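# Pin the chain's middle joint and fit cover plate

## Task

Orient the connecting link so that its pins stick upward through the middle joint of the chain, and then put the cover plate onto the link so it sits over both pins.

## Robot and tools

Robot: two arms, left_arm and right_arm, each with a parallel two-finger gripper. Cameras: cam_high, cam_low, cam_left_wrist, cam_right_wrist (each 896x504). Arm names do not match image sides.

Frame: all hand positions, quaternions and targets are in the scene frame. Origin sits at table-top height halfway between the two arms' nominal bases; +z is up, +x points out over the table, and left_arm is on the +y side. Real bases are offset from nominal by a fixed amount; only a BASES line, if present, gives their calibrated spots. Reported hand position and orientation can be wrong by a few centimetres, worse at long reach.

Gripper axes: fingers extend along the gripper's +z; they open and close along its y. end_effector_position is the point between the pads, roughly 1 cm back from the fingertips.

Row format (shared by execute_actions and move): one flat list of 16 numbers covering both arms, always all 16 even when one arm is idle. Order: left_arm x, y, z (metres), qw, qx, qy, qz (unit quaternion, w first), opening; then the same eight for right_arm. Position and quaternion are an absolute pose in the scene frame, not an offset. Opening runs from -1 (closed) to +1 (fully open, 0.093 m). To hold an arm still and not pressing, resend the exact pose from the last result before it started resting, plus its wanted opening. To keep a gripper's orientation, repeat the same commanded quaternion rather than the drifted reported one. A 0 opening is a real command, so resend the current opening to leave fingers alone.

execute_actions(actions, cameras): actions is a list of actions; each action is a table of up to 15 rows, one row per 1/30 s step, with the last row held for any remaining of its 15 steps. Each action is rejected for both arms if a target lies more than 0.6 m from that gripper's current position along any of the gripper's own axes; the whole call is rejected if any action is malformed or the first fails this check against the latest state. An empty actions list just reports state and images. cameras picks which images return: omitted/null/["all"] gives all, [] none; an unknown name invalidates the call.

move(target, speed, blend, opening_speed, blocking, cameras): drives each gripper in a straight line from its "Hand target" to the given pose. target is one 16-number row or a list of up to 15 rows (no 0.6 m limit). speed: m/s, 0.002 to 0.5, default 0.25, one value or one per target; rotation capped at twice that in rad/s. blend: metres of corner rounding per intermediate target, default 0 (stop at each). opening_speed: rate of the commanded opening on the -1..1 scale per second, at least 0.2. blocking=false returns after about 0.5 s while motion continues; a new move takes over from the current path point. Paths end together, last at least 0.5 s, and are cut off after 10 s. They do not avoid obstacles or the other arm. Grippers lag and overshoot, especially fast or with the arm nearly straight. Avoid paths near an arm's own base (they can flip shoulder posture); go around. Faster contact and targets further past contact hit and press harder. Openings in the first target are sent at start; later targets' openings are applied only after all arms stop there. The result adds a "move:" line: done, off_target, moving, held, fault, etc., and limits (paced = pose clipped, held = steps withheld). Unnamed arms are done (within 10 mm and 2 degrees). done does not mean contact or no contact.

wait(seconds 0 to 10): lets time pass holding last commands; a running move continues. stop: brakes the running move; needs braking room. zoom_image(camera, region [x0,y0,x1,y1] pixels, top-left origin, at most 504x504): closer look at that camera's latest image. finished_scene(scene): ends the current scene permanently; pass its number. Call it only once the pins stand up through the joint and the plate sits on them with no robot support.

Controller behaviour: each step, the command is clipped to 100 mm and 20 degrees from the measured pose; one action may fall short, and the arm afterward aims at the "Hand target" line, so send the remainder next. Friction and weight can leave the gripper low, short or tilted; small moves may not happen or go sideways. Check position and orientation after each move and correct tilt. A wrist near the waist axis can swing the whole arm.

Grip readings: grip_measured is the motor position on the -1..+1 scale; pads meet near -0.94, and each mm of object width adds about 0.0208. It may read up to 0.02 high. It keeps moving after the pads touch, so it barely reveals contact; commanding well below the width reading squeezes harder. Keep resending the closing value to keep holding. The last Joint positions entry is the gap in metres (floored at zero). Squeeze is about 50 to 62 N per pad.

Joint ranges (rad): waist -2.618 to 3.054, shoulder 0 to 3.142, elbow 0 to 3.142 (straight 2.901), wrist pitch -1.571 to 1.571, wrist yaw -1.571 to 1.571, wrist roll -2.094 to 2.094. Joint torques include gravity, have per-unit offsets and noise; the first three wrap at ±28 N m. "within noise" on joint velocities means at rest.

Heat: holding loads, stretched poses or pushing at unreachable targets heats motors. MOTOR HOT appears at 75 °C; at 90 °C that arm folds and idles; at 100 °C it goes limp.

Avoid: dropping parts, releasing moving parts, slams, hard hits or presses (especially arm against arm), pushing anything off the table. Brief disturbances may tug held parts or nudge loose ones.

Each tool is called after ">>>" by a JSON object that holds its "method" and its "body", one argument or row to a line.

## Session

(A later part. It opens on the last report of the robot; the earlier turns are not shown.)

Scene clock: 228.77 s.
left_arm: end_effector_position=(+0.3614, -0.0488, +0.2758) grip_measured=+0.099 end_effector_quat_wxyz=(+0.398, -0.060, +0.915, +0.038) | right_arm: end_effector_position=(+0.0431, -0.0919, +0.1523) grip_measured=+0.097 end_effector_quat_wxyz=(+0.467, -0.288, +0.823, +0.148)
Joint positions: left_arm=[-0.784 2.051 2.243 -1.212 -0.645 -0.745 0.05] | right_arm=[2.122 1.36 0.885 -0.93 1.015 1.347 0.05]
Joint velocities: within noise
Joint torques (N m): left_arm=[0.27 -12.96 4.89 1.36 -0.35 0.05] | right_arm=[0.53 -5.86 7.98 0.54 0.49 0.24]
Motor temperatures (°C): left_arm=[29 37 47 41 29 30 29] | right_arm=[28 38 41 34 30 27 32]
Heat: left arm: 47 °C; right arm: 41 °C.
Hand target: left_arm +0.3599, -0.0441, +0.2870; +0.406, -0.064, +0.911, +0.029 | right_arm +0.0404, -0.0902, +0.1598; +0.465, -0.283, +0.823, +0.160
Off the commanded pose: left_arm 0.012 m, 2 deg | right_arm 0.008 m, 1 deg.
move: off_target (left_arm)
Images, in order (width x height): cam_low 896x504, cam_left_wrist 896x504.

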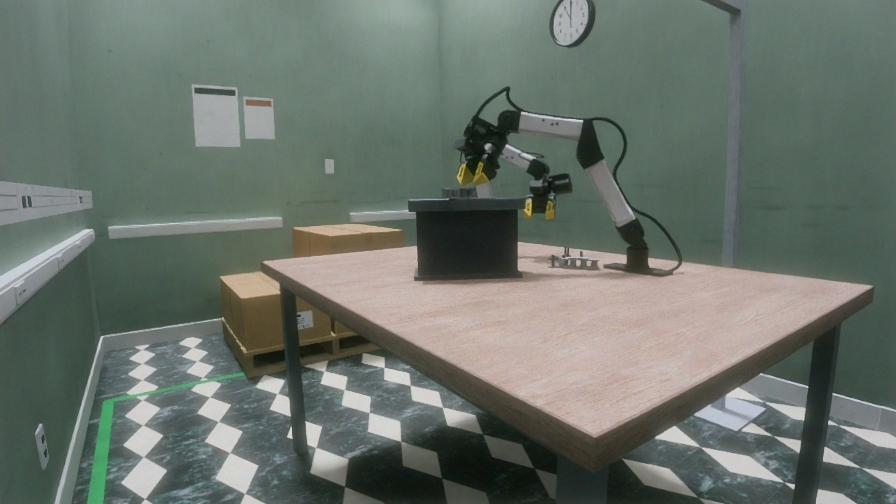

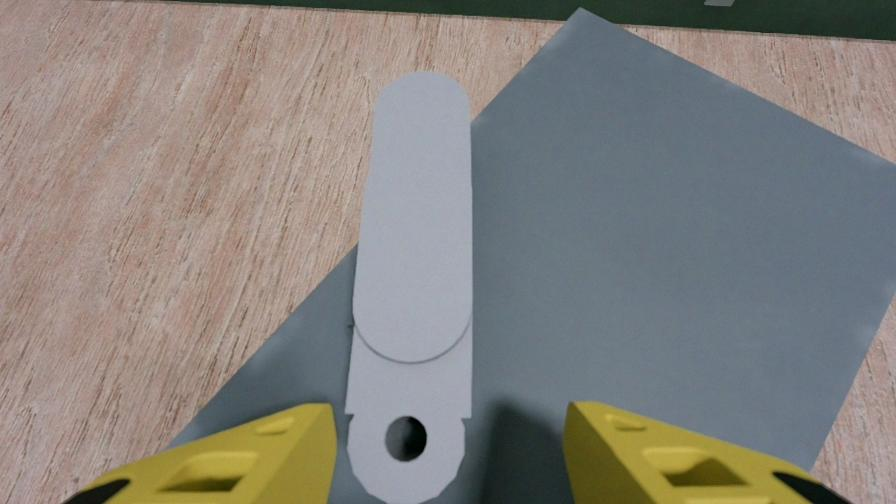

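>>> {"method": "move", "body": {
  "target": [
    [0.362,-0.030,0.300,0.4059,-0.0557,0.9118,0.0248,0.1,0.0402,-0.0901,0.1599,0.465,-0.283,0.823,0.160,0.1],
    [0.385,-0.030,0.275,0.4059,-0.0557,0.9118,0.0248,0.1,0.0402,-0.0901,0.1599,0.465,-0.283,0.823,0.160,0.1]
  ],
  "speed": 0.08,
  "blend": 0.01,
  "cameras": ["cam_left_wrist","cam_low"]
}}

Scene clock: 231.00 s.
left_arm: end_effector_position=(+0.3850, -0.0312, +0.2727) grip_measured=+0.099 end_effector_quat_wxyz=(+0.406, -0.060, +0.912, +0.031) | right_arm: end_effector_position=(+0.0431, -0.0919, +0.1523) grip_measured=+0.097 end_effector_quat_wxyz=(+0.467, -0.288, +0.823, +0.148)
Joint positions: left_arm=[-0.713 2.018 2.16 -1.092 -0.605 -0.662 0.05] | right_arm=[2.122 1.36 0.885 -0.93 1.015 1.347 0.05]
Joint velocities: within noise
Joint torques (N m): left_arm=[0.29 -11.28 5.22 1.39 -0.25 0.11] | right_arm=[0.54 -5.87 7.98 0.54 0.49 0.24]
Motor temperatures (°C): left_arm=[29 37 47 41 29 30 29] | right_arm=[28 38 41 33 30 27 32]
Heat: left arm: 47 °C; right arm: 41 °C.
Hand target: left_arm +0.3850, -0.0301, +0.2752; +0.406, -0.056, +0.912, +0.025 | right_arm +0.0404, -0.0902, +0.1598; +0.465, -0.283, +0.823, +0.160
Off the commanded pose: left_arm 0.003 m, 1 deg | right_arm 0.008 m, 1 deg.
move: done; blend cut to 0.0096 m at target 1
Images, in order (width x height): cam_low 896x504, cam_left_wrist 896x504.

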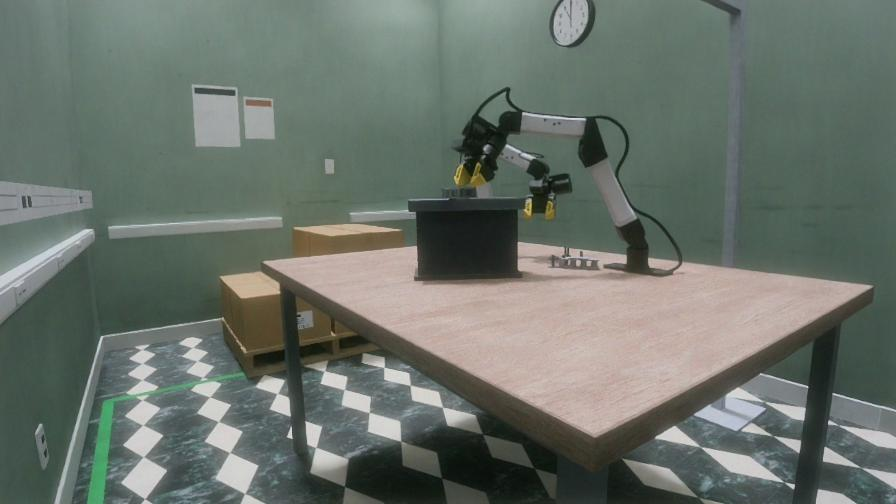

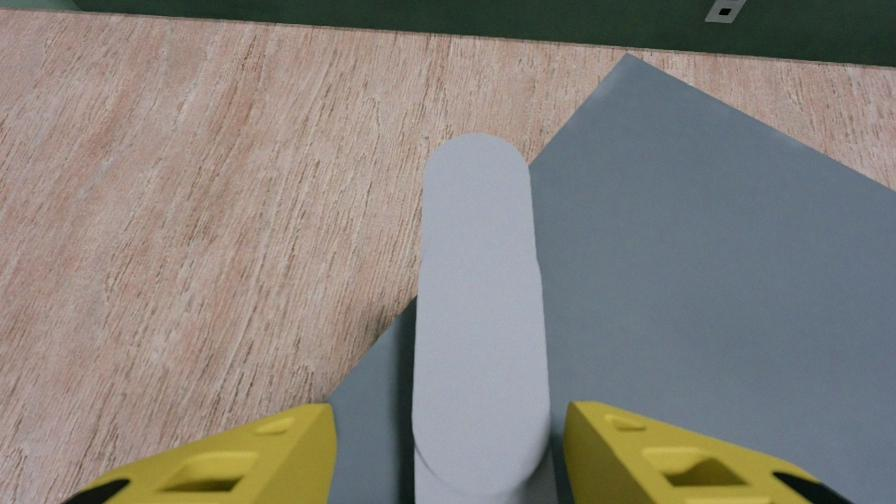

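>>> {"method": "move", "body": {
  "target": [
    [0.385,-0.037,0.278,0.4059,-0.0557,0.9118,0.0248,0.1,0.0402,-0.0901,0.1599,0.465,-0.283,0.823,0.160,0.1],
    [0.397,-0.036,0.262,0.4059,-0.0557,0.9118,0.0248,0.1,0.0402,-0.0901,0.1599,0.465,-0.283,0.823,0.160,0.1]
  ],
  "speed": 0.06,
  "cameras": ["cam_left_wrist","cam_low"]
}}

Scene clock: 232.60 s.
left_arm: end_effector_position=(+0.3922, -0.0331, +0.2767) grip_measured=+0.099 end_effector_quat_wxyz=(+0.417, -0.065, +0.906, +0.019) | right_arm: end_effector_position=(+0.0431, -0.0919, +0.1523) grip_measured=+0.097 end_effector_quat_wxyz=(+0.467, -0.288, +0.823, +0.148)
Joint positions: left_arm=[-0.705 2.018 2.157 -1.049 -0.6 -0.654 0.05] | right_arm=[2.122 1.36 0.885 -0.93 1.015 1.347 0.05]
Joint velocities: within noise
Joint torques (N m): left_arm=[0.29 -7.95 5.39 1.49 -0.21 0.1] | right_arm=[0.53 -5.87 7.97 0.54 0.49 0.24]
Motor temperatures (°C): left_arm=[29 38 47 41 29 30 29] | right_arm=[28 38 41 33 30 27 32]
Heat: left arm: 47 °C; right arm: 41 °C.
Hand target: left_arm +0.3966, -0.0357, +0.2621; +0.406, -0.056, +0.912, +0.025 | right_arm +0.0404, -0.0902, +0.1598; +0.465, -0.283, +0.823, +0.160
Off the commanded pose: left_arm 0.016 m, 2 deg | right_arm 0.008 m, 1 deg.
move: off_target (left_arm)
Images, in order (width x height): cam_low 896x504, cam_left_wrist 896x504.

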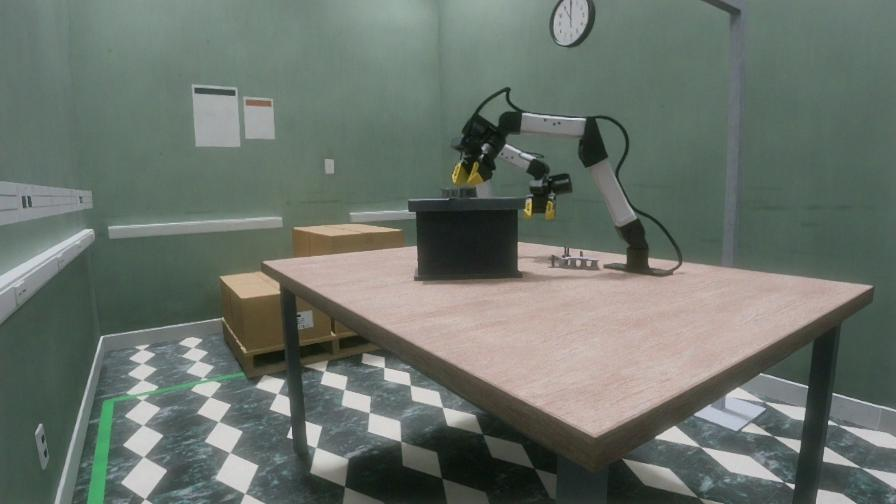

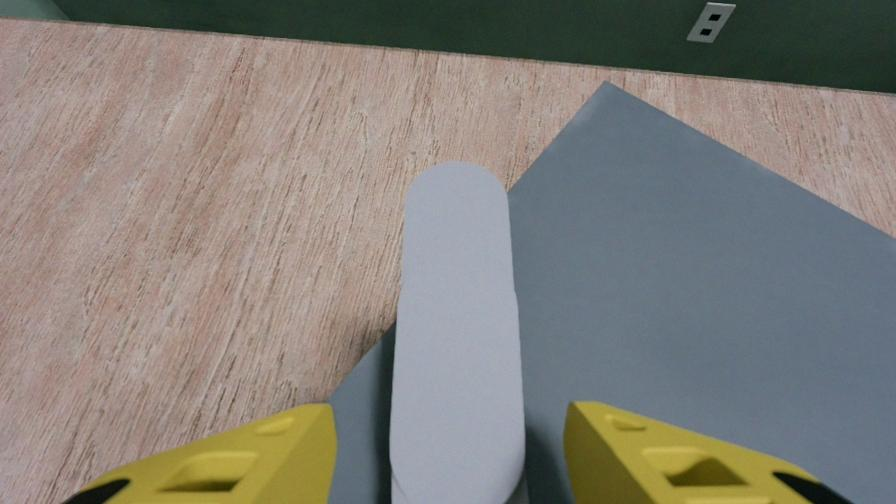

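>>> {"method": "move", "body": {
  "target": [0.402,-0.0365,0.253,0.4059,-0.0557,0.9118,0.0248,0.1,0.0402,-0.0901,0.1599,0.465,-0.283,0.823,0.160,0.1],
  "speed": 0.06,
  "cameras": ["cam_left_wrist","cam_low"]
}}

Scene clock: 234.07 s.
left_arm: end_effector_position=(+0.3969, -0.0334, +0.2699) grip_measured=+0.099 end_effector_quat_wxyz=(+0.418, -0.066, +0.906, +0.018) | right_arm: end_effector_position=(+0.0431, -0.0919, +0.1523) grip_measured=+0.097 end_effector_quat_wxyz=(+0.467, -0.288, +0.823, +0.148)
Joint positions: left_arm=[-0.698 2.018 2.125 -1.009 -0.596 -0.647 0.05] | right_arm=[2.122 1.36 0.885 -0.93 1.015 1.347 0.05]
Joint velocities: within noise
Joint torques (N m): left_arm=[0.28 -7.73 5.38 1.52 -0.2 0.12] | right_arm=[0.51 -5.89 7.98 0.53 0.5 0.24]
Motor temperatures (°C): left_arm=[29 38 47 41 29 30 29] | right_arm=[28 38 41 33 30 27 32]
Heat: left arm: 47 °C; right arm: 41 °C.
Hand target: left_arm +0.4015, -0.0361, +0.2531; +0.406, -0.056, +0.912, +0.025 | right_arm +0.0404, -0.0902, +0.1598; +0.465, -0.283, +0.823, +0.160
Off the commanded pose: left_arm 0.018 m, 2 deg | right_arm 0.008 m, 1 deg.
move: off_target (left_arm)
Images, in order (width x height): cam_low 896x504, cam_left_wrist 896x504.

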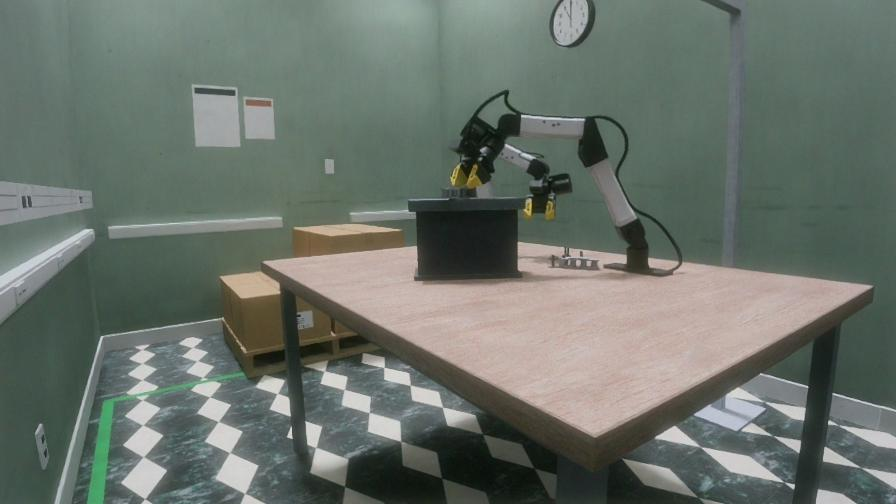

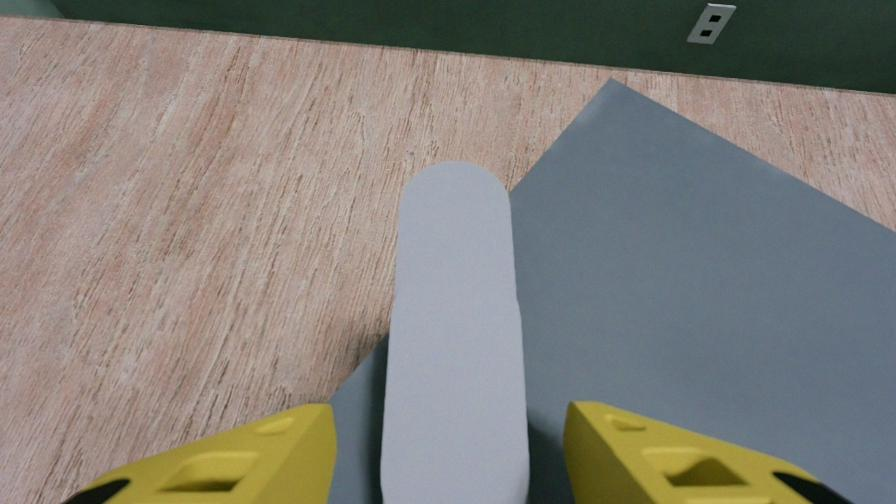

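>>> {"method": "move", "body": {
  "target": [0.409,-0.037,0.241,0.4059,-0.0557,0.9118,0.0248,0.1,0.0402,-0.0901,0.1599,0.465,-0.283,0.823,0.160,0.1],
  "speed": 0.05,
  "cameras": ["cam_left_wrist","cam_low"]
}}

Scene clock: 235.53 s.
left_arm: end_effector_position=(+0.4046, -0.0348, +0.2559) grip_measured=+0.099 end_effector_quat_wxyz=(+0.417, -0.065, +0.907, +0.019) | right_arm: end_effector_position=(+0.0431, -0.0919, +0.1523) grip_measured=+0.097 end_effector_quat_wxyz=(+0.467, -0.288, +0.823, +0.148)
Joint positions: left_arm=[-0.689 2.032 2.088 -0.958 -0.589 -0.638 0.05] | right_arm=[2.122 1.36 0.885 -0.93 1.015 1.347 0.05]
Joint velocities: within noise
Joint torques (N m): left_arm=[0.28 -8.25 5.57 1.5 -0.19 0.11] | right_arm=[0.53 -5.87 7.98 0.54 0.49 0.24]
Motor temperatures (°C): left_arm=[29 38 47 41 29 30 29] | right_arm=[28 38 41 33 30 27 32]
Heat: left arm: 47 °C; right arm: 41 °C.
Hand target: left_arm +0.4086, -0.0368, +0.2411; +0.406, -0.056, +0.912, +0.025 | right_arm +0.0404, -0.0902, +0.1598; +0.465, -0.283, +0.823, +0.160
Off the commanded pose: left_arm 0.016 m, 2 deg | right_arm 0.008 m, 1 deg.
move: off_target (left_arm)
Images, in order (width x height): cam_low 896x504, cam_left_wrist 896x504.

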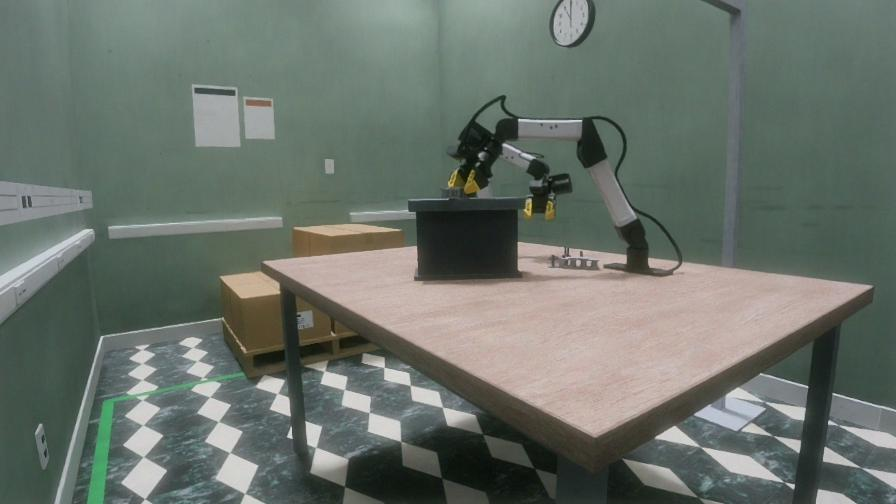

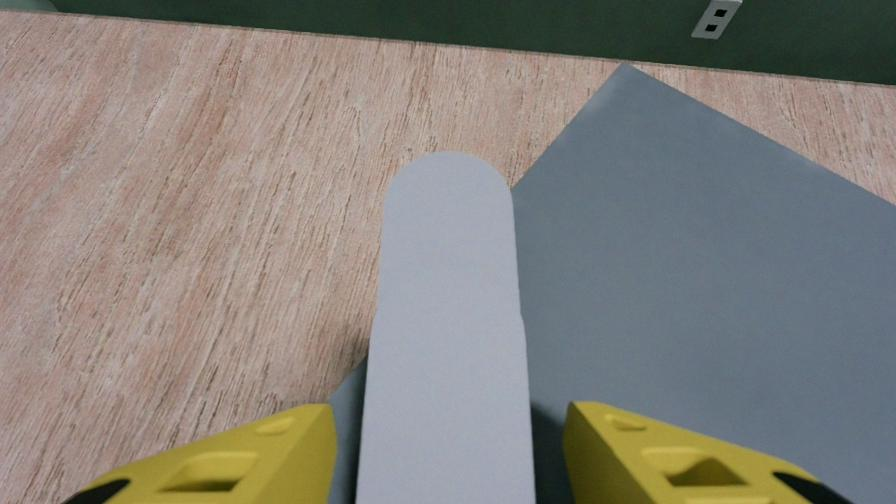

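>>> {"method": "move", "body": {
  "target": [0.411,-0.037,0.231,0.4059,-0.0557,0.9118,0.0248,0.1,0.0402,-0.0901,0.1599,0.465,-0.283,0.823,0.160,0.1],
  "speed": 0.05,
  "cameras": ["cam_left_wrist","cam_low"]
}}

>>> {"method": "zoom_image", "body": {
  "camera": "cam_low",
  "region": [400, 140, 530, 215]
}}

Scene clock: 236.97 s.
left_arm: end_effector_position=(+0.4072, -0.0360, +0.2441) grip_measured=+0.099 end_effector_quat_wxyz=(+0.416, -0.064, +0.907, +0.020) | right_arm: end_effector_position=(+0.0431, -0.0919, +0.1523) grip_measured=+0.097 end_effector_quat_wxyz=(+0.467, -0.288, +0.823, +0.148)
Joint positions: left_arm=[-0.687 2.032 2.041 -0.913 -0.587 -0.635 0.05] | right_arm=[2.122 1.36 0.885 -0.93 1.015 1.347 0.05]
Joint velocities: within noise
Joint torques (N m): left_arm=[0.38 -8.76 5.59 1.49 -0.2 0.12] | right_arm=[0.54 -5.86 7.98 0.53 0.49 0.25]
Motor temperatures (°C): left_arm=[29 38 47 41 29 30 29] | right_arm=[28 38 41 33 30 27 32]
Heat: left arm: 47 °C; right arm: 41 °C.
Hand target: left_arm +0.4107, -0.0368, +0.2311; +0.406, -0.056, +0.912, +0.025 | right_arm +0.0404, -0.0902, +0.1598; +0.465, -0.283, +0.823, +0.160
Off the commanded pose: left_arm 0.014 m, 2 deg | right_arm 0.008 m, 1 deg.
move: off_target (left_arm)
Images, in order (width x height): cam_low 896x504, cam_left_wrist 896x504.

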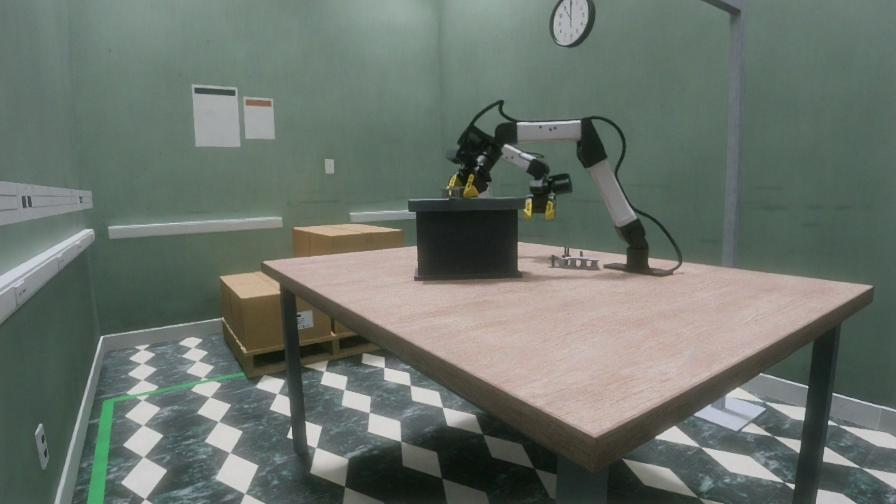

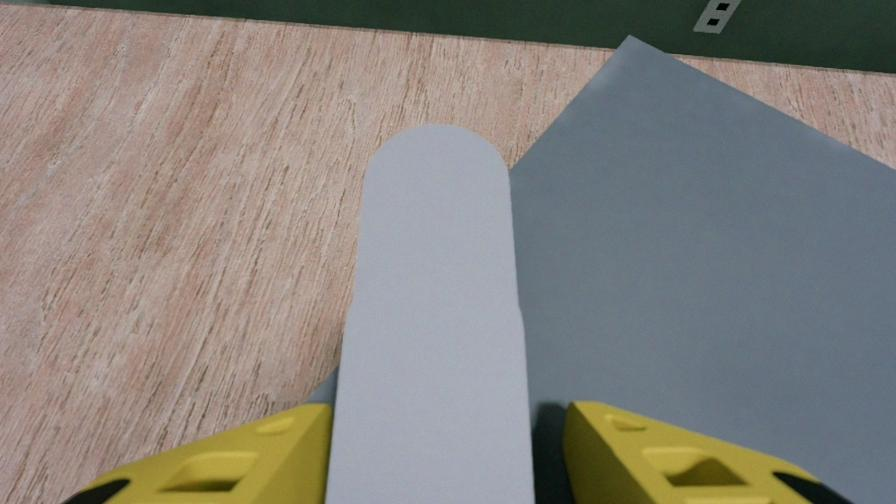

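Scaled by 3.877 from the camera's 896x504 image, which has a finer 1280x720 frame.

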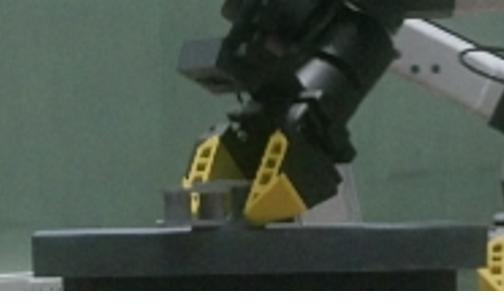

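>>> {"method": "move", "body": {
  "target": [0.411,-0.036,0.231,0.4059,-0.0557,0.9118,0.0248,-0.65,0.0402,-0.0901,0.1599,0.465,-0.283,0.823,0.160,0.1],
  "opening_speed": 0.6,
  "cameras": ["cam_left_wrist"]
}}

Scene clock: 238.93 s.
left_arm: end_effector_position=(+0.4081, -0.0353, +0.2427) grip_measured=-0.472 end_effector_quat_wxyz=(+0.415, -0.064, +0.907, +0.020) | right_arm: end_effector_position=(+0.0431, -0.0919, +0.1523) grip_measured=+0.097 end_effector_quat_wxyz=(+0.467, -0.288, +0.823, +0.148)
Joint positions: left_arm=[-0.684 2.032 2.037 -0.908 -0.584 -0.634 0.023] | right_arm=[2.122 1.36 0.885 -0.93 1.015 1.347 0.05]
Joint velocities: within noise
Joint torques (N m): left_arm=[0.31 -9.03 5.55 1.5 -0.23 0.12] | right_arm=[0.51 -5.89 7.97 0.53 0.49 0.24]
Motor temperatures (°C): left_arm=[29 39 47 41 29 30 29] | right_arm=[28 38 41 33 30 27 32]
Heat: left arm: 47 °C; right arm: 41 °C.
Hand target: left_arm +0.4108, -0.0358, +0.2310; +0.406, -0.056, +0.912, +0.025 | right_arm +0.0404, -0.0902, +0.1598; +0.465, -0.283, +0.823, +0.160
Off the commanded pose: left_arm 0.012 m, 2 deg | right_arm 0.008 m, 1 deg.
move: off_target (left_arm)
Images, in order (width x height): cam_left_wrist 896x504.

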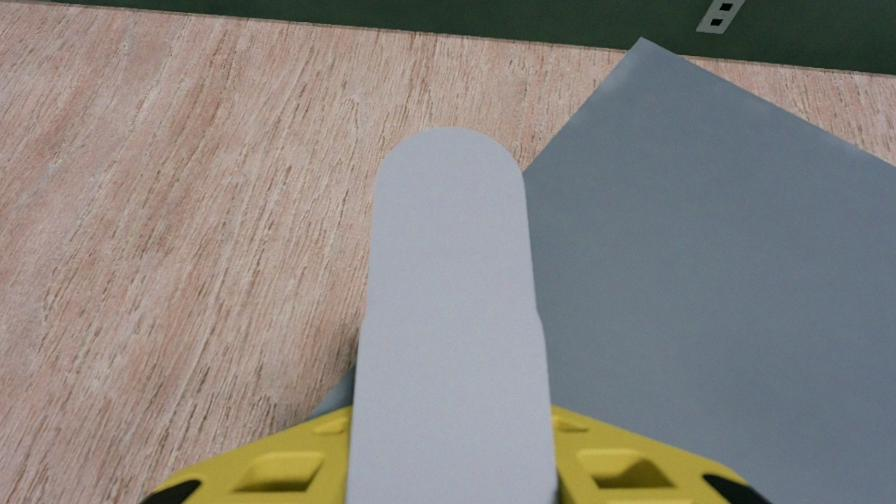

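>>> {"method": "move", "body": {
  "target": [
    [0.405,-0.036,0.35,0.4059,-0.0557,0.9118,0.0248,-0.65,0.0402,-0.0901,0.1599,0.465,-0.283,0.823,0.160,0.1]
  ],
  "speed": 0.1,
  "cameras": ["cam_left_wrist","cam_low"]
}}

Scene clock: 241.10 s.
left_arm: end_effector_position=(+0.4012, -0.0344, +0.3307) grip_measured=-0.472 end_effector_quat_wxyz=(+0.423, -0.037, +0.906, +0.009) | right_arm: end_effector_position=(+0.0431, -0.0919, +0.1523) grip_measured=+0.097 end_effector_quat_wxyz=(+0.467, -0.288, +0.823, +0.148)
Joint positions: left_arm=[-0.684 2.278 2.838 -1.419 -0.558 -0.57 0.023] | right_arm=[2.122 1.36 0.885 -0.93 1.015 1.347 0.05]
Joint velocities: within noise
Joint torques (N m): left_arm=[-0.46 -11.4 7.35 1.82 -0.5 0.12] | right_arm=[0.54 -5.87 7.99 0.54 0.49 0.24]
Motor temperatures (°C): left_arm=[29 39 47 42 29 30 29] | right_arm=[28 38 41 33 31 27 32]
Heat: left arm: 47 °C; right arm: 41 °C.
Hand target: left_arm +0.4037, -0.0351, +0.3493; +0.450, -0.043, +0.892, -0.002 | right_arm +0.0404, -0.0902, +0.1598; +0.465, -0.283, +0.823, +0.160
Off the commanded pose: left_arm 0.020 m, 3 deg | right_arm 0.008 m, 1 deg.
elbow stopped short (left arm): the move would have taken joint 3 (elbow) straighter than the controller allows.
move: off_target (left_arm)
Images, in order (width x height): cam_low 896x504, cam_left_wrist 896x504.

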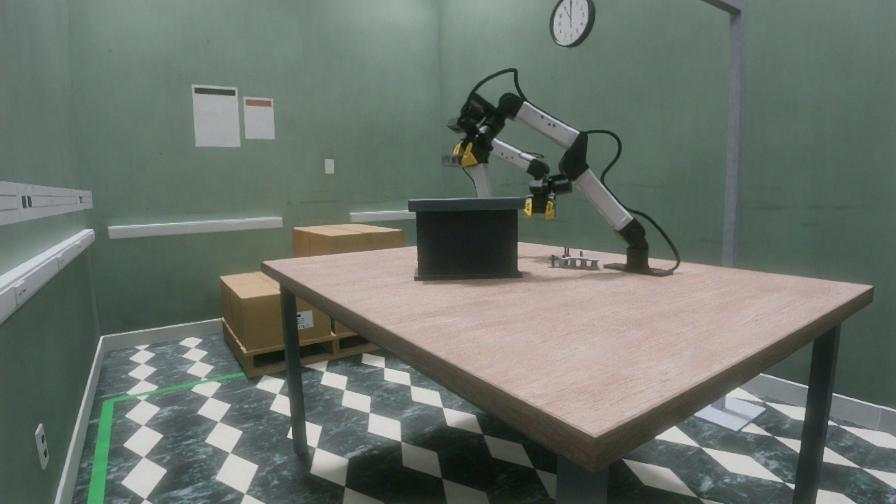

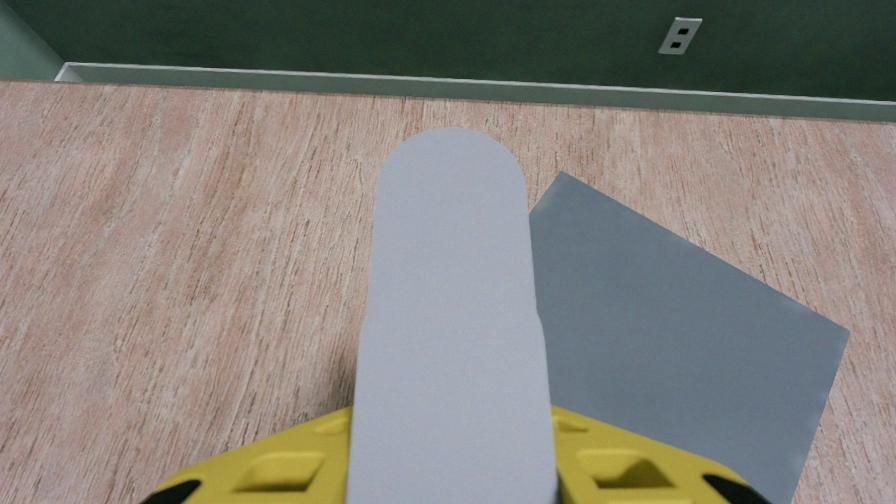

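>>> {"method": "move", "body": {
  "target": [
    [0.31,-0.06,0.35,0.4131,0.0794,0.9065,-0.0362,-0.65,0.14,-0.34,0.20,0.3812,0.0806,0.9204,-0.0334,0.1],
    [0.20,-0.10,0.31,0.3879,0.2747,0.8712,-0.1223,-0.65,0.14,-0.34,0.20,0.3812,0.0806,0.9204,-0.0334,0.1],
    [0.14,-0.13,0.16,0.3656,0.4005,0.8211,-0.1783,-0.65,0.14,-0.34,0.20,0.3812,0.0806,0.9204,-0.0334,0.1]
  ],
  "speed": [0.15,0.12,0.12],
  "blend": 0.02
}}

Scene clock: 250.80 s.
left_arm: end_effector_position=(+0.1361, -0.1161, +0.1351) grip_measured=-0.472 end_effector_quat_wxyz=(+0.327, +0.407, +0.840, -0.145) | right_arm: end_effector_position=(+0.1433, -0.3396, +0.1943) grip_measured=+0.098 end_effector_quat_wxyz=(+0.282, +0.043, +0.956, +0.066)
Joint positions: left_arm=[-1.152 1.436 0.961 -0.386 -0.2 -0.193 0.023] | right_arm=[0.96 0.501 0.953 -1.575 0.394 0.95 0.05]
Joint velocities: within noise
Joint torques (N m): left_arm=[-0.46 -8.28 7.05 2.25 -0.12 0.11] | right_arm=[-0.64 2.18 7.32 1.15 0.07 0.07]
Motor temperatures (°C): left_arm=[29 42 47 43 29 30 29] | right_arm=[28 38 41 33 30 27 32]
Heat: left arm: 47 °C; right arm: 41 °C.
Hand target: left_arm +0.1393, -0.1285, +0.1606; +0.365, +0.401, +0.822, -0.177 | right_arm +0.1414, -0.3405, +0.1997; +0.285, +0.043, +0.955, +0.076
Off the commanded pose: left_arm 0.029 m, 6 deg | right_arm 0.007 m, 17 deg.
joint sent to its limit (right arm) — joint 4 (wrist pitch), lower limit. The joint targets are off in orientation, not in position.
move: off_target (left_arm, right_arm); limits=paced

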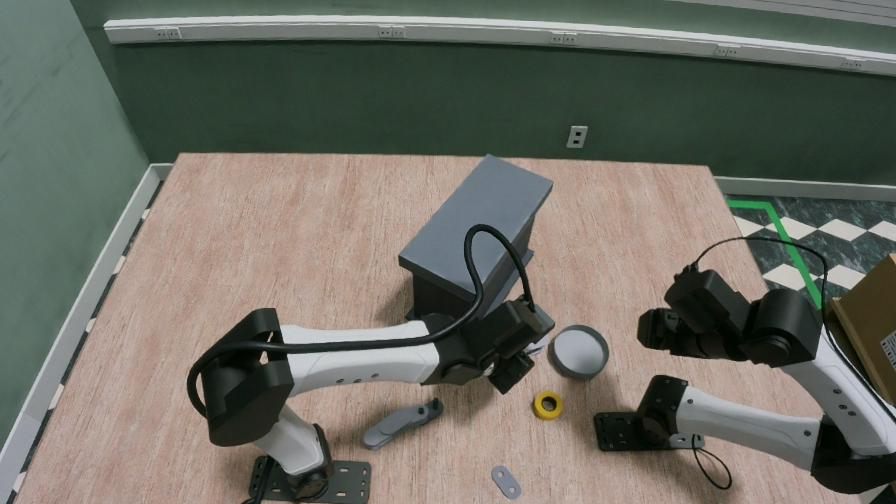

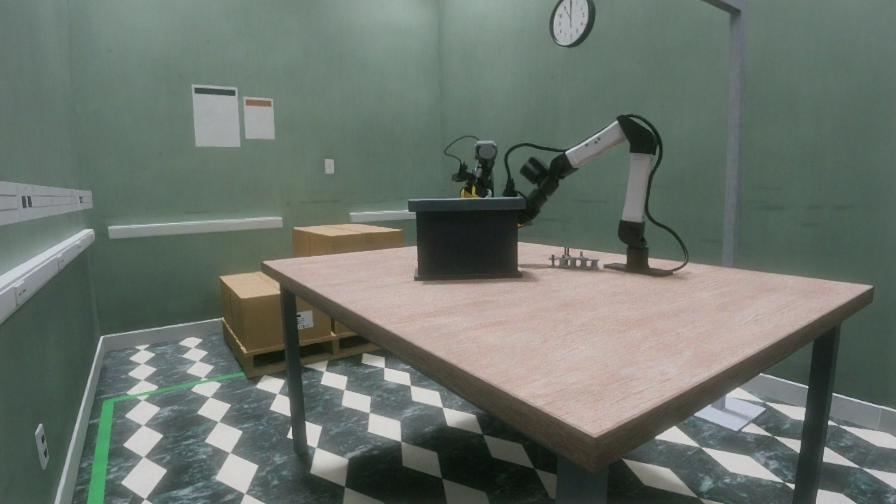

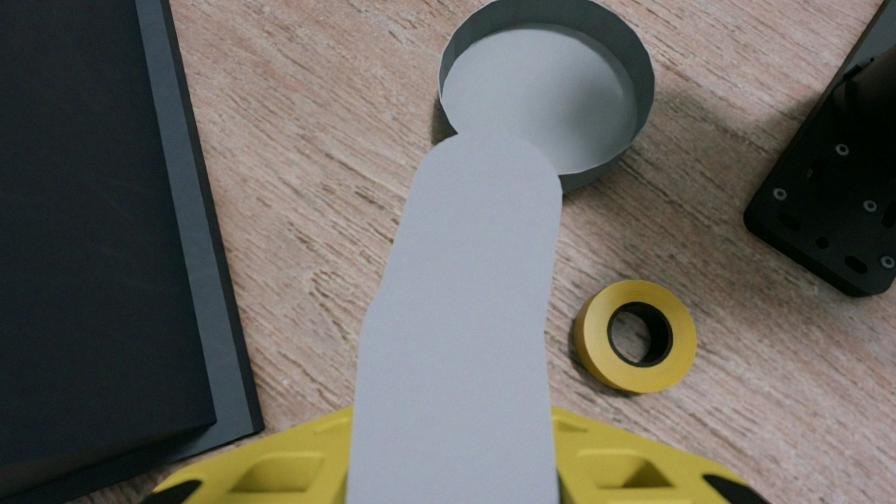

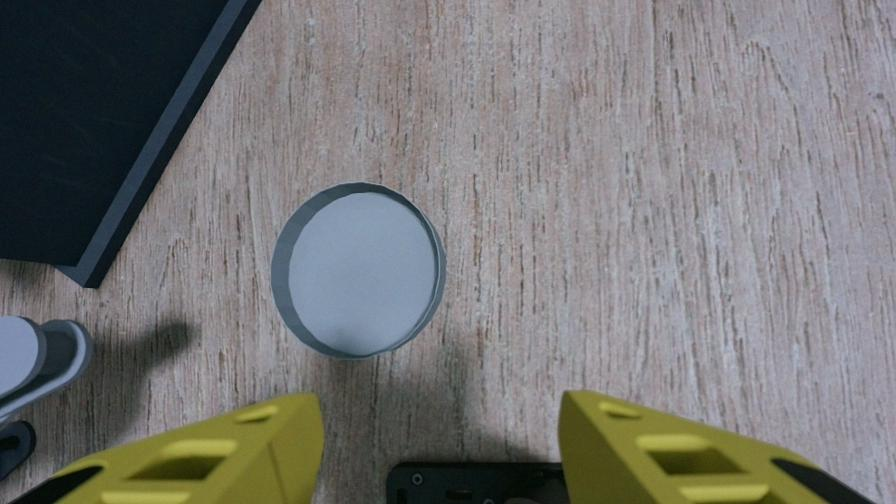

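>>> {"method": "move", "body": {
  "target": [0.138,-0.130,0.080,0.3959,0.3714,0.8145,-0.2060,-0.65,0.14,-0.34,0.20,0.285,0.043,0.955,0.076,0.1],
  "speed": 0.08,
  "cameras": ["cam_left_wrist","cam_high"]
}}

Scene clock: 254.27 s.
left_arm: end_effector_position=(+0.1311, -0.1165, +0.0650) grip_measured=-0.472 end_effector_quat_wxyz=(+0.364, +0.390, +0.826, -0.185) | right_arm: end_effector_position=(+0.1425, -0.3392, +0.1939) grip_measured=+0.098 end_effector_quat_wxyz=(+0.279, +0.041, +0.957, +0.067)
Joint positions: left_arm=[-1.165 1.515 0.641 0.124 -0.2 -0.212 0.023] | right_arm=[0.954 0.501 0.953 -1.575 0.386 0.943 0.05]
Joint velocities: within noise
Joint torques (N m): left_arm=[-0.68 -5 6.42 2.42 -0.32 -0.2] | right_arm=[-0.65 2 7.43 1.15 0.06 0.06]
Motor temperatures (°C): left_arm=[29 42 47 44 29 30 29] | right_arm=[28 38 41 33 30 27 32]
Heat: left arm: 47 °C; right arm: 41 °C.
Hand target: left_arm +0.1373, -0.1288, +0.0808; +0.394, +0.371, +0.815, -0.206 | right_arm +0.1406, -0.3402, +0.1998; +0.283, +0.042, +0.955, +0.078
Off the commanded pose: left_arm 0.021 m, 5 deg | right_arm 0.007 m, 1 deg.
joint sent to its limit (right arm) — joint 4 (wrist pitch), lower limit. The joint targets still meet the commanded pose.
move: off_target (left_arm)
Images, in order (width x height): cam_high 896x504, cam_left_wrist 896x504.

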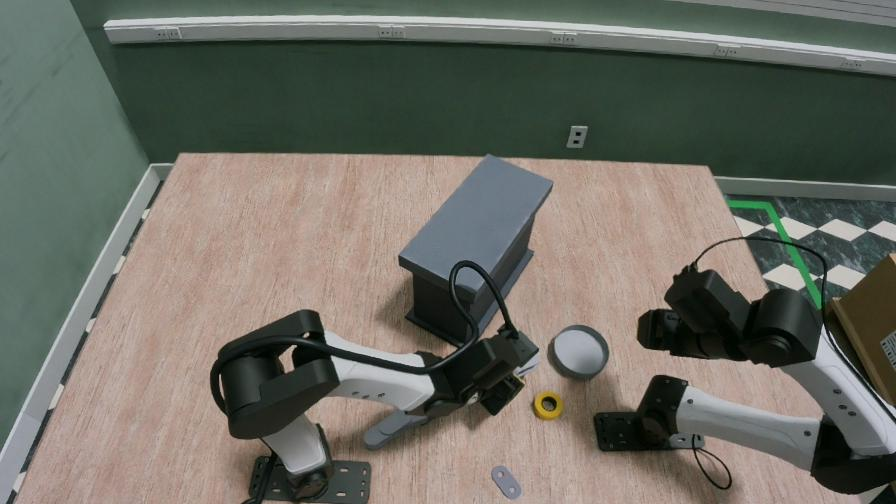

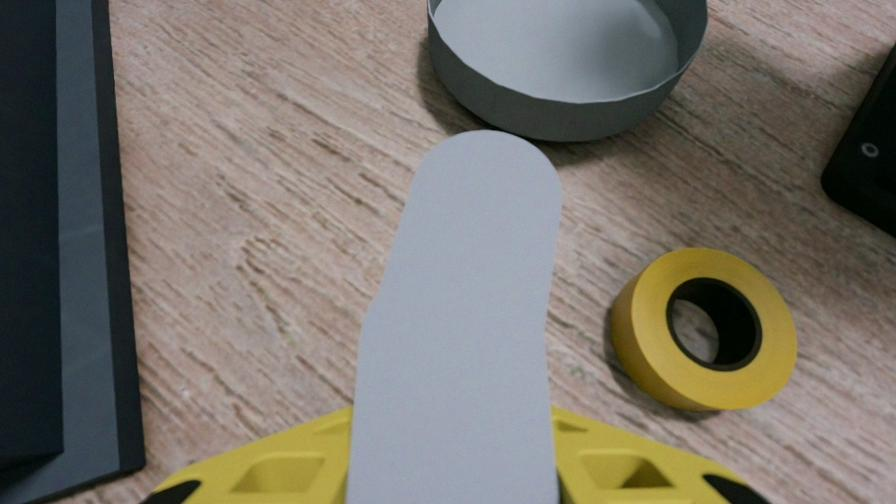

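>>> {"method": "move", "body": {
  "target": [0.138,-0.128,0.050,0.3959,0.3714,0.8145,-0.2060,-0.65,0.1406,-0.3402,0.1998,0.283,0.042,0.955,0.078,0.1],
  "speed": 0.06,
  "cameras": ["cam_left_wrist","cam_low"]
}}

Scene clock: 256.37 s.
left_arm: end_effector_position=(+0.1307, -0.1155, +0.0368) grip_measured=-0.472 end_effector_quat_wxyz=(+0.365, +0.389, +0.825, -0.186) | right_arm: end_effector_position=(+0.1425, -0.3392, +0.1939) grip_measured=+0.098 end_effector_quat_wxyz=(+0.279, +0.041, +0.957, +0.067)
Joint positions: left_arm=[-1.165 1.603 0.576 0.283 -0.2 -0.212 0.023] | right_arm=[0.954 0.501 0.953 -1.575 0.386 0.943 0.05]
Joint velocities: within noise
Joint torques (N m): left_arm=[-0.44 -4.88 5.76 2.4 -0.3 -0.18] | right_arm=[-0.51 2.02 7.39 1.15 0.08 0.07]
Motor temperatures (°C): left_arm=[29 41 47 45 29 30 30] | right_arm=[28 37 41 33 30 27 32]
Heat: left arm: 47 °C; right arm: 41 °C.
Hand target: left_arm +0.1374, -0.1269, +0.0506; +0.394, +0.372, +0.815, -0.206 | right_arm +0.1407, -0.3402, +0.1997; +0.283, +0.042, +0.955, +0.078
Off the commanded pose: left_arm 0.020 m, 5 deg | right_arm 0.006 m, 1 deg.
joint sent to its limit (right arm) — joint 4 (wrist pitch), lower limit. The joint targets still meet the commanded pose.
move: off_target (left_arm)
Images, in order (width x height): cam_low 896x504, cam_left_wrist 896x504.

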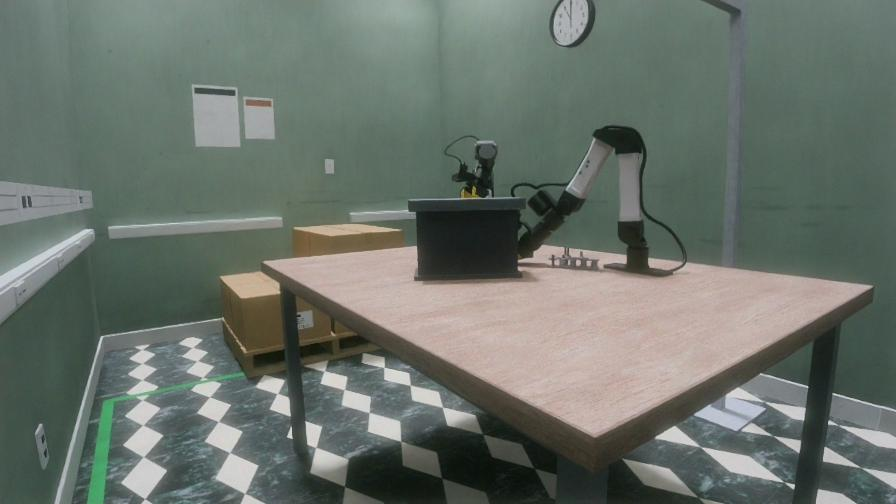

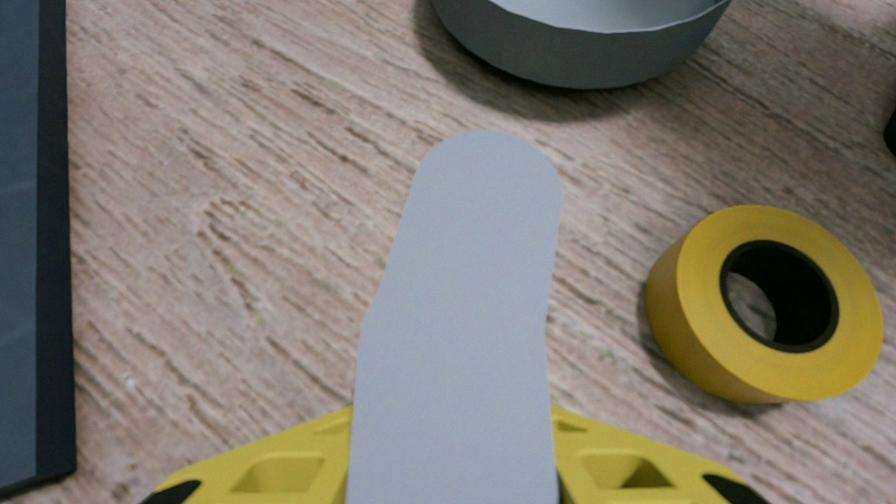

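>>> {"method": "move", "body": {
  "target": [0.138,-0.128,0.034,0.3959,0.3714,0.8145,-0.2060,-0.65,0.1407,-0.3402,0.1997,0.283,0.042,0.955,0.078,0.1],
  "speed": 0.04,
  "cameras": ["cam_left_wrist","cam_high"]
}}

Scene clock: 257.67 s.
left_arm: end_effector_position=(+0.1316, -0.1171, +0.0215) grip_measured=-0.472 end_effector_quat_wxyz=(+0.366, +0.389, +0.825, -0.186) | right_arm: end_effector_position=(+0.1425, -0.3392, +0.1939) grip_measured=+0.098 end_effector_quat_wxyz=(+0.279, +0.041, +0.957, +0.067)
Joint positions: left_arm=[-1.165 1.669 0.557 0.37 -0.202 -0.212 0.023] | right_arm=[0.954 0.501 0.953 -1.575 0.386 0.943 0.05]
Joint velocities: within noise
Joint torques (N m): left_arm=[-0.43 -5.37 5.01 2.45 -0.29 -0.17] | right_arm=[-0.49 2.03 7.34 1.15 0.08 0.08]
Motor temperatures (°C): left_arm=[29 41 47 45 29 30 30] | right_arm=[28 37 41 33 30 27 32]
Heat: left arm: 47 °C; right arm: 41 °C.
Hand target: left_arm +0.1375, -0.1272, +0.0345; +0.394, +0.372, +0.815, -0.206 | right_arm +0.1408, -0.3402, +0.1996; +0.283, +0.042, +0.955, +0.078
Off the commanded pose: left_arm 0.018 m, 5 deg | right_arm 0.006 m, 1 deg.
move: off_target (left_arm)
Images, in order (width x height): cam_high 896x504, cam_left_wrist 896x504.

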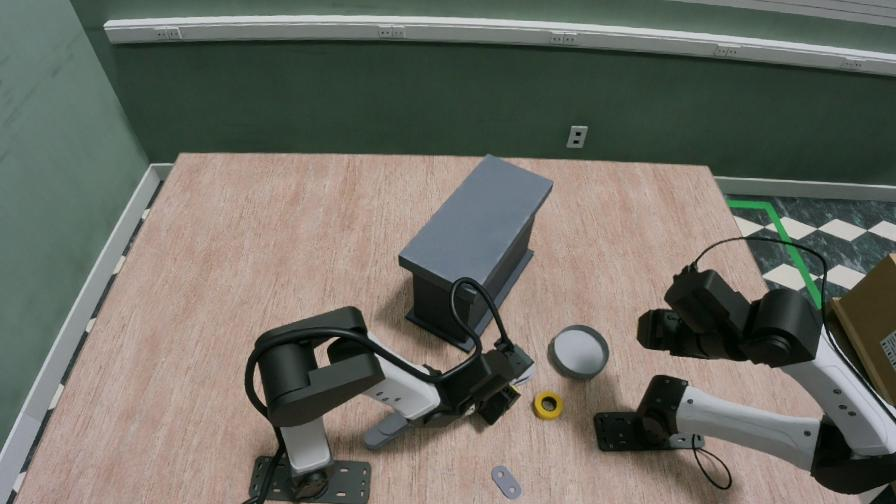

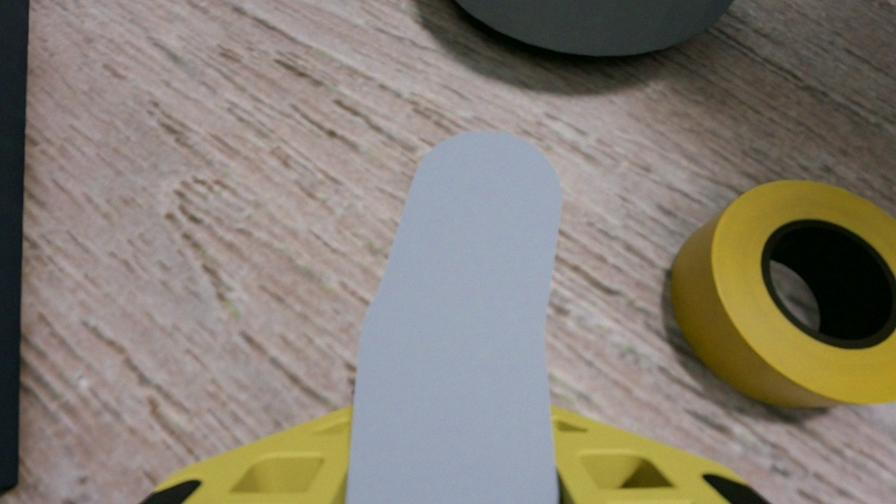

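>>> {"method": "zoom_image", "body": {
  "camera": "cam_high",
  "region": [340, 320, 570, 470]
}}

>>> {"method": "move", "body": {
  "target": [0.138,-0.127,0.027,0.3959,0.3714,0.8145,-0.2060,-0.65,0.1407,-0.3402,0.1997,0.283,0.042,0.955,0.078,0.1],
  "speed": 0.04,
  "cameras": ["cam_left_wrist","cam_high"]
}}

Scaled by 2.191 from the camera's 896x504 image, which has a finer 1280x720 frame.

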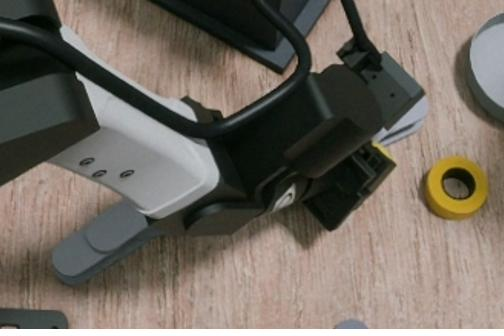

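Scene clock: 260.20 s.
left_arm: end_effector_position=(+0.1335, -0.1204, +0.0204) grip_measured=-0.472 end_effector_quat_wxyz=(+0.377, +0.384, +0.820, -0.194) | right_arm: end_effector_position=(+0.1425, -0.3392, +0.1939) grip_measured=+0.098 end_effector_quat_wxyz=(+0.279, +0.041, +0.957, +0.067)
Joint positions: left_arm=[-1.165 1.693 0.545 0.434 -0.205 -0.212 0.023] | right_arm=[0.954 0.501 0.953 -1.575 0.386 0.943 0.05]
Joint velocities: within noise
Joint torques (N m): left_arm=[-0.32 -4.92 4.75 2.33 -0.25 -0.16] | right_arm=[-0.5 2.02 7.34 1.15 0.08 0.08]
Motor temperatures (°C): left_arm=[29 41 47 45 29 30 30] | right_arm=[28 37 41 34 30 27 32]
Heat: left arm: 47 °C; right arm: 41 °C.
Hand target: left_arm +0.1378, -0.1266, +0.0272; +0.395, +0.372, +0.815, -0.206 | right_arm +0.1408, -0.3402, +0.1996; +0.283, +0.042, +0.955, +0.078
Off the commanded pose: left_arm 0.010 m, 3 deg | right_arm 0.006 m, 1 deg.
move: off_target (left_arm)
Images, in order (width x height): cam_high 896x504, cam_left_wrist 896x504.

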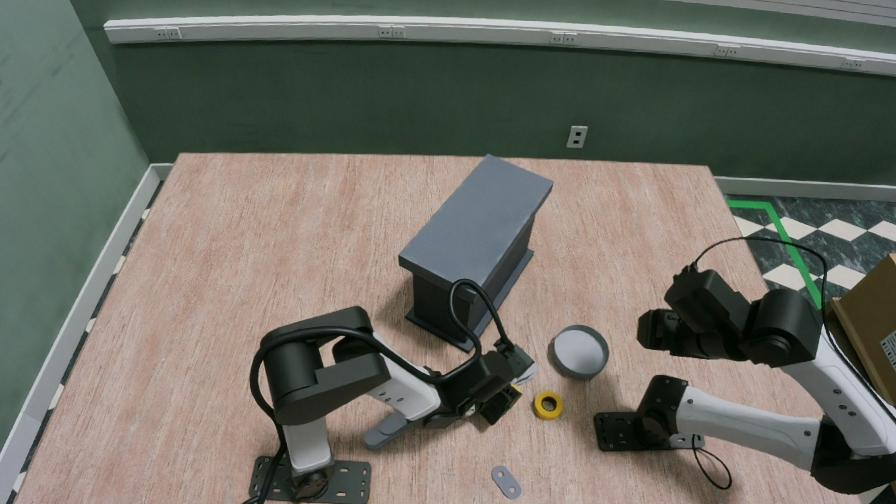

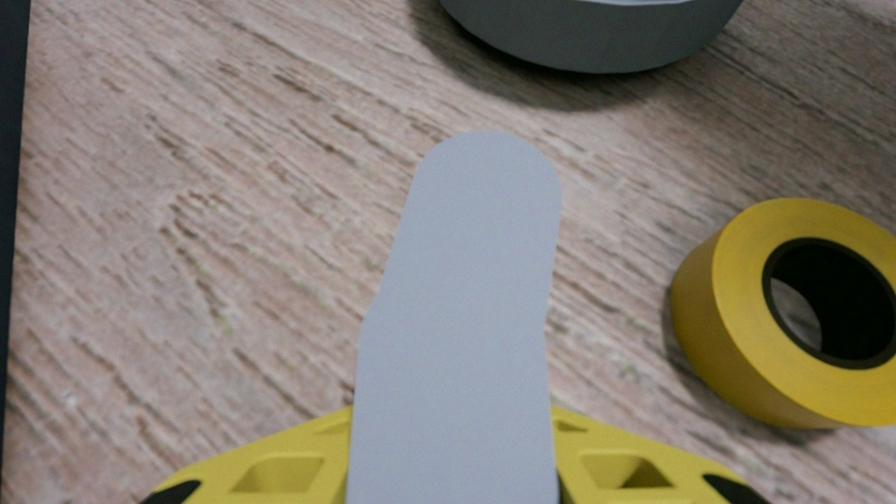

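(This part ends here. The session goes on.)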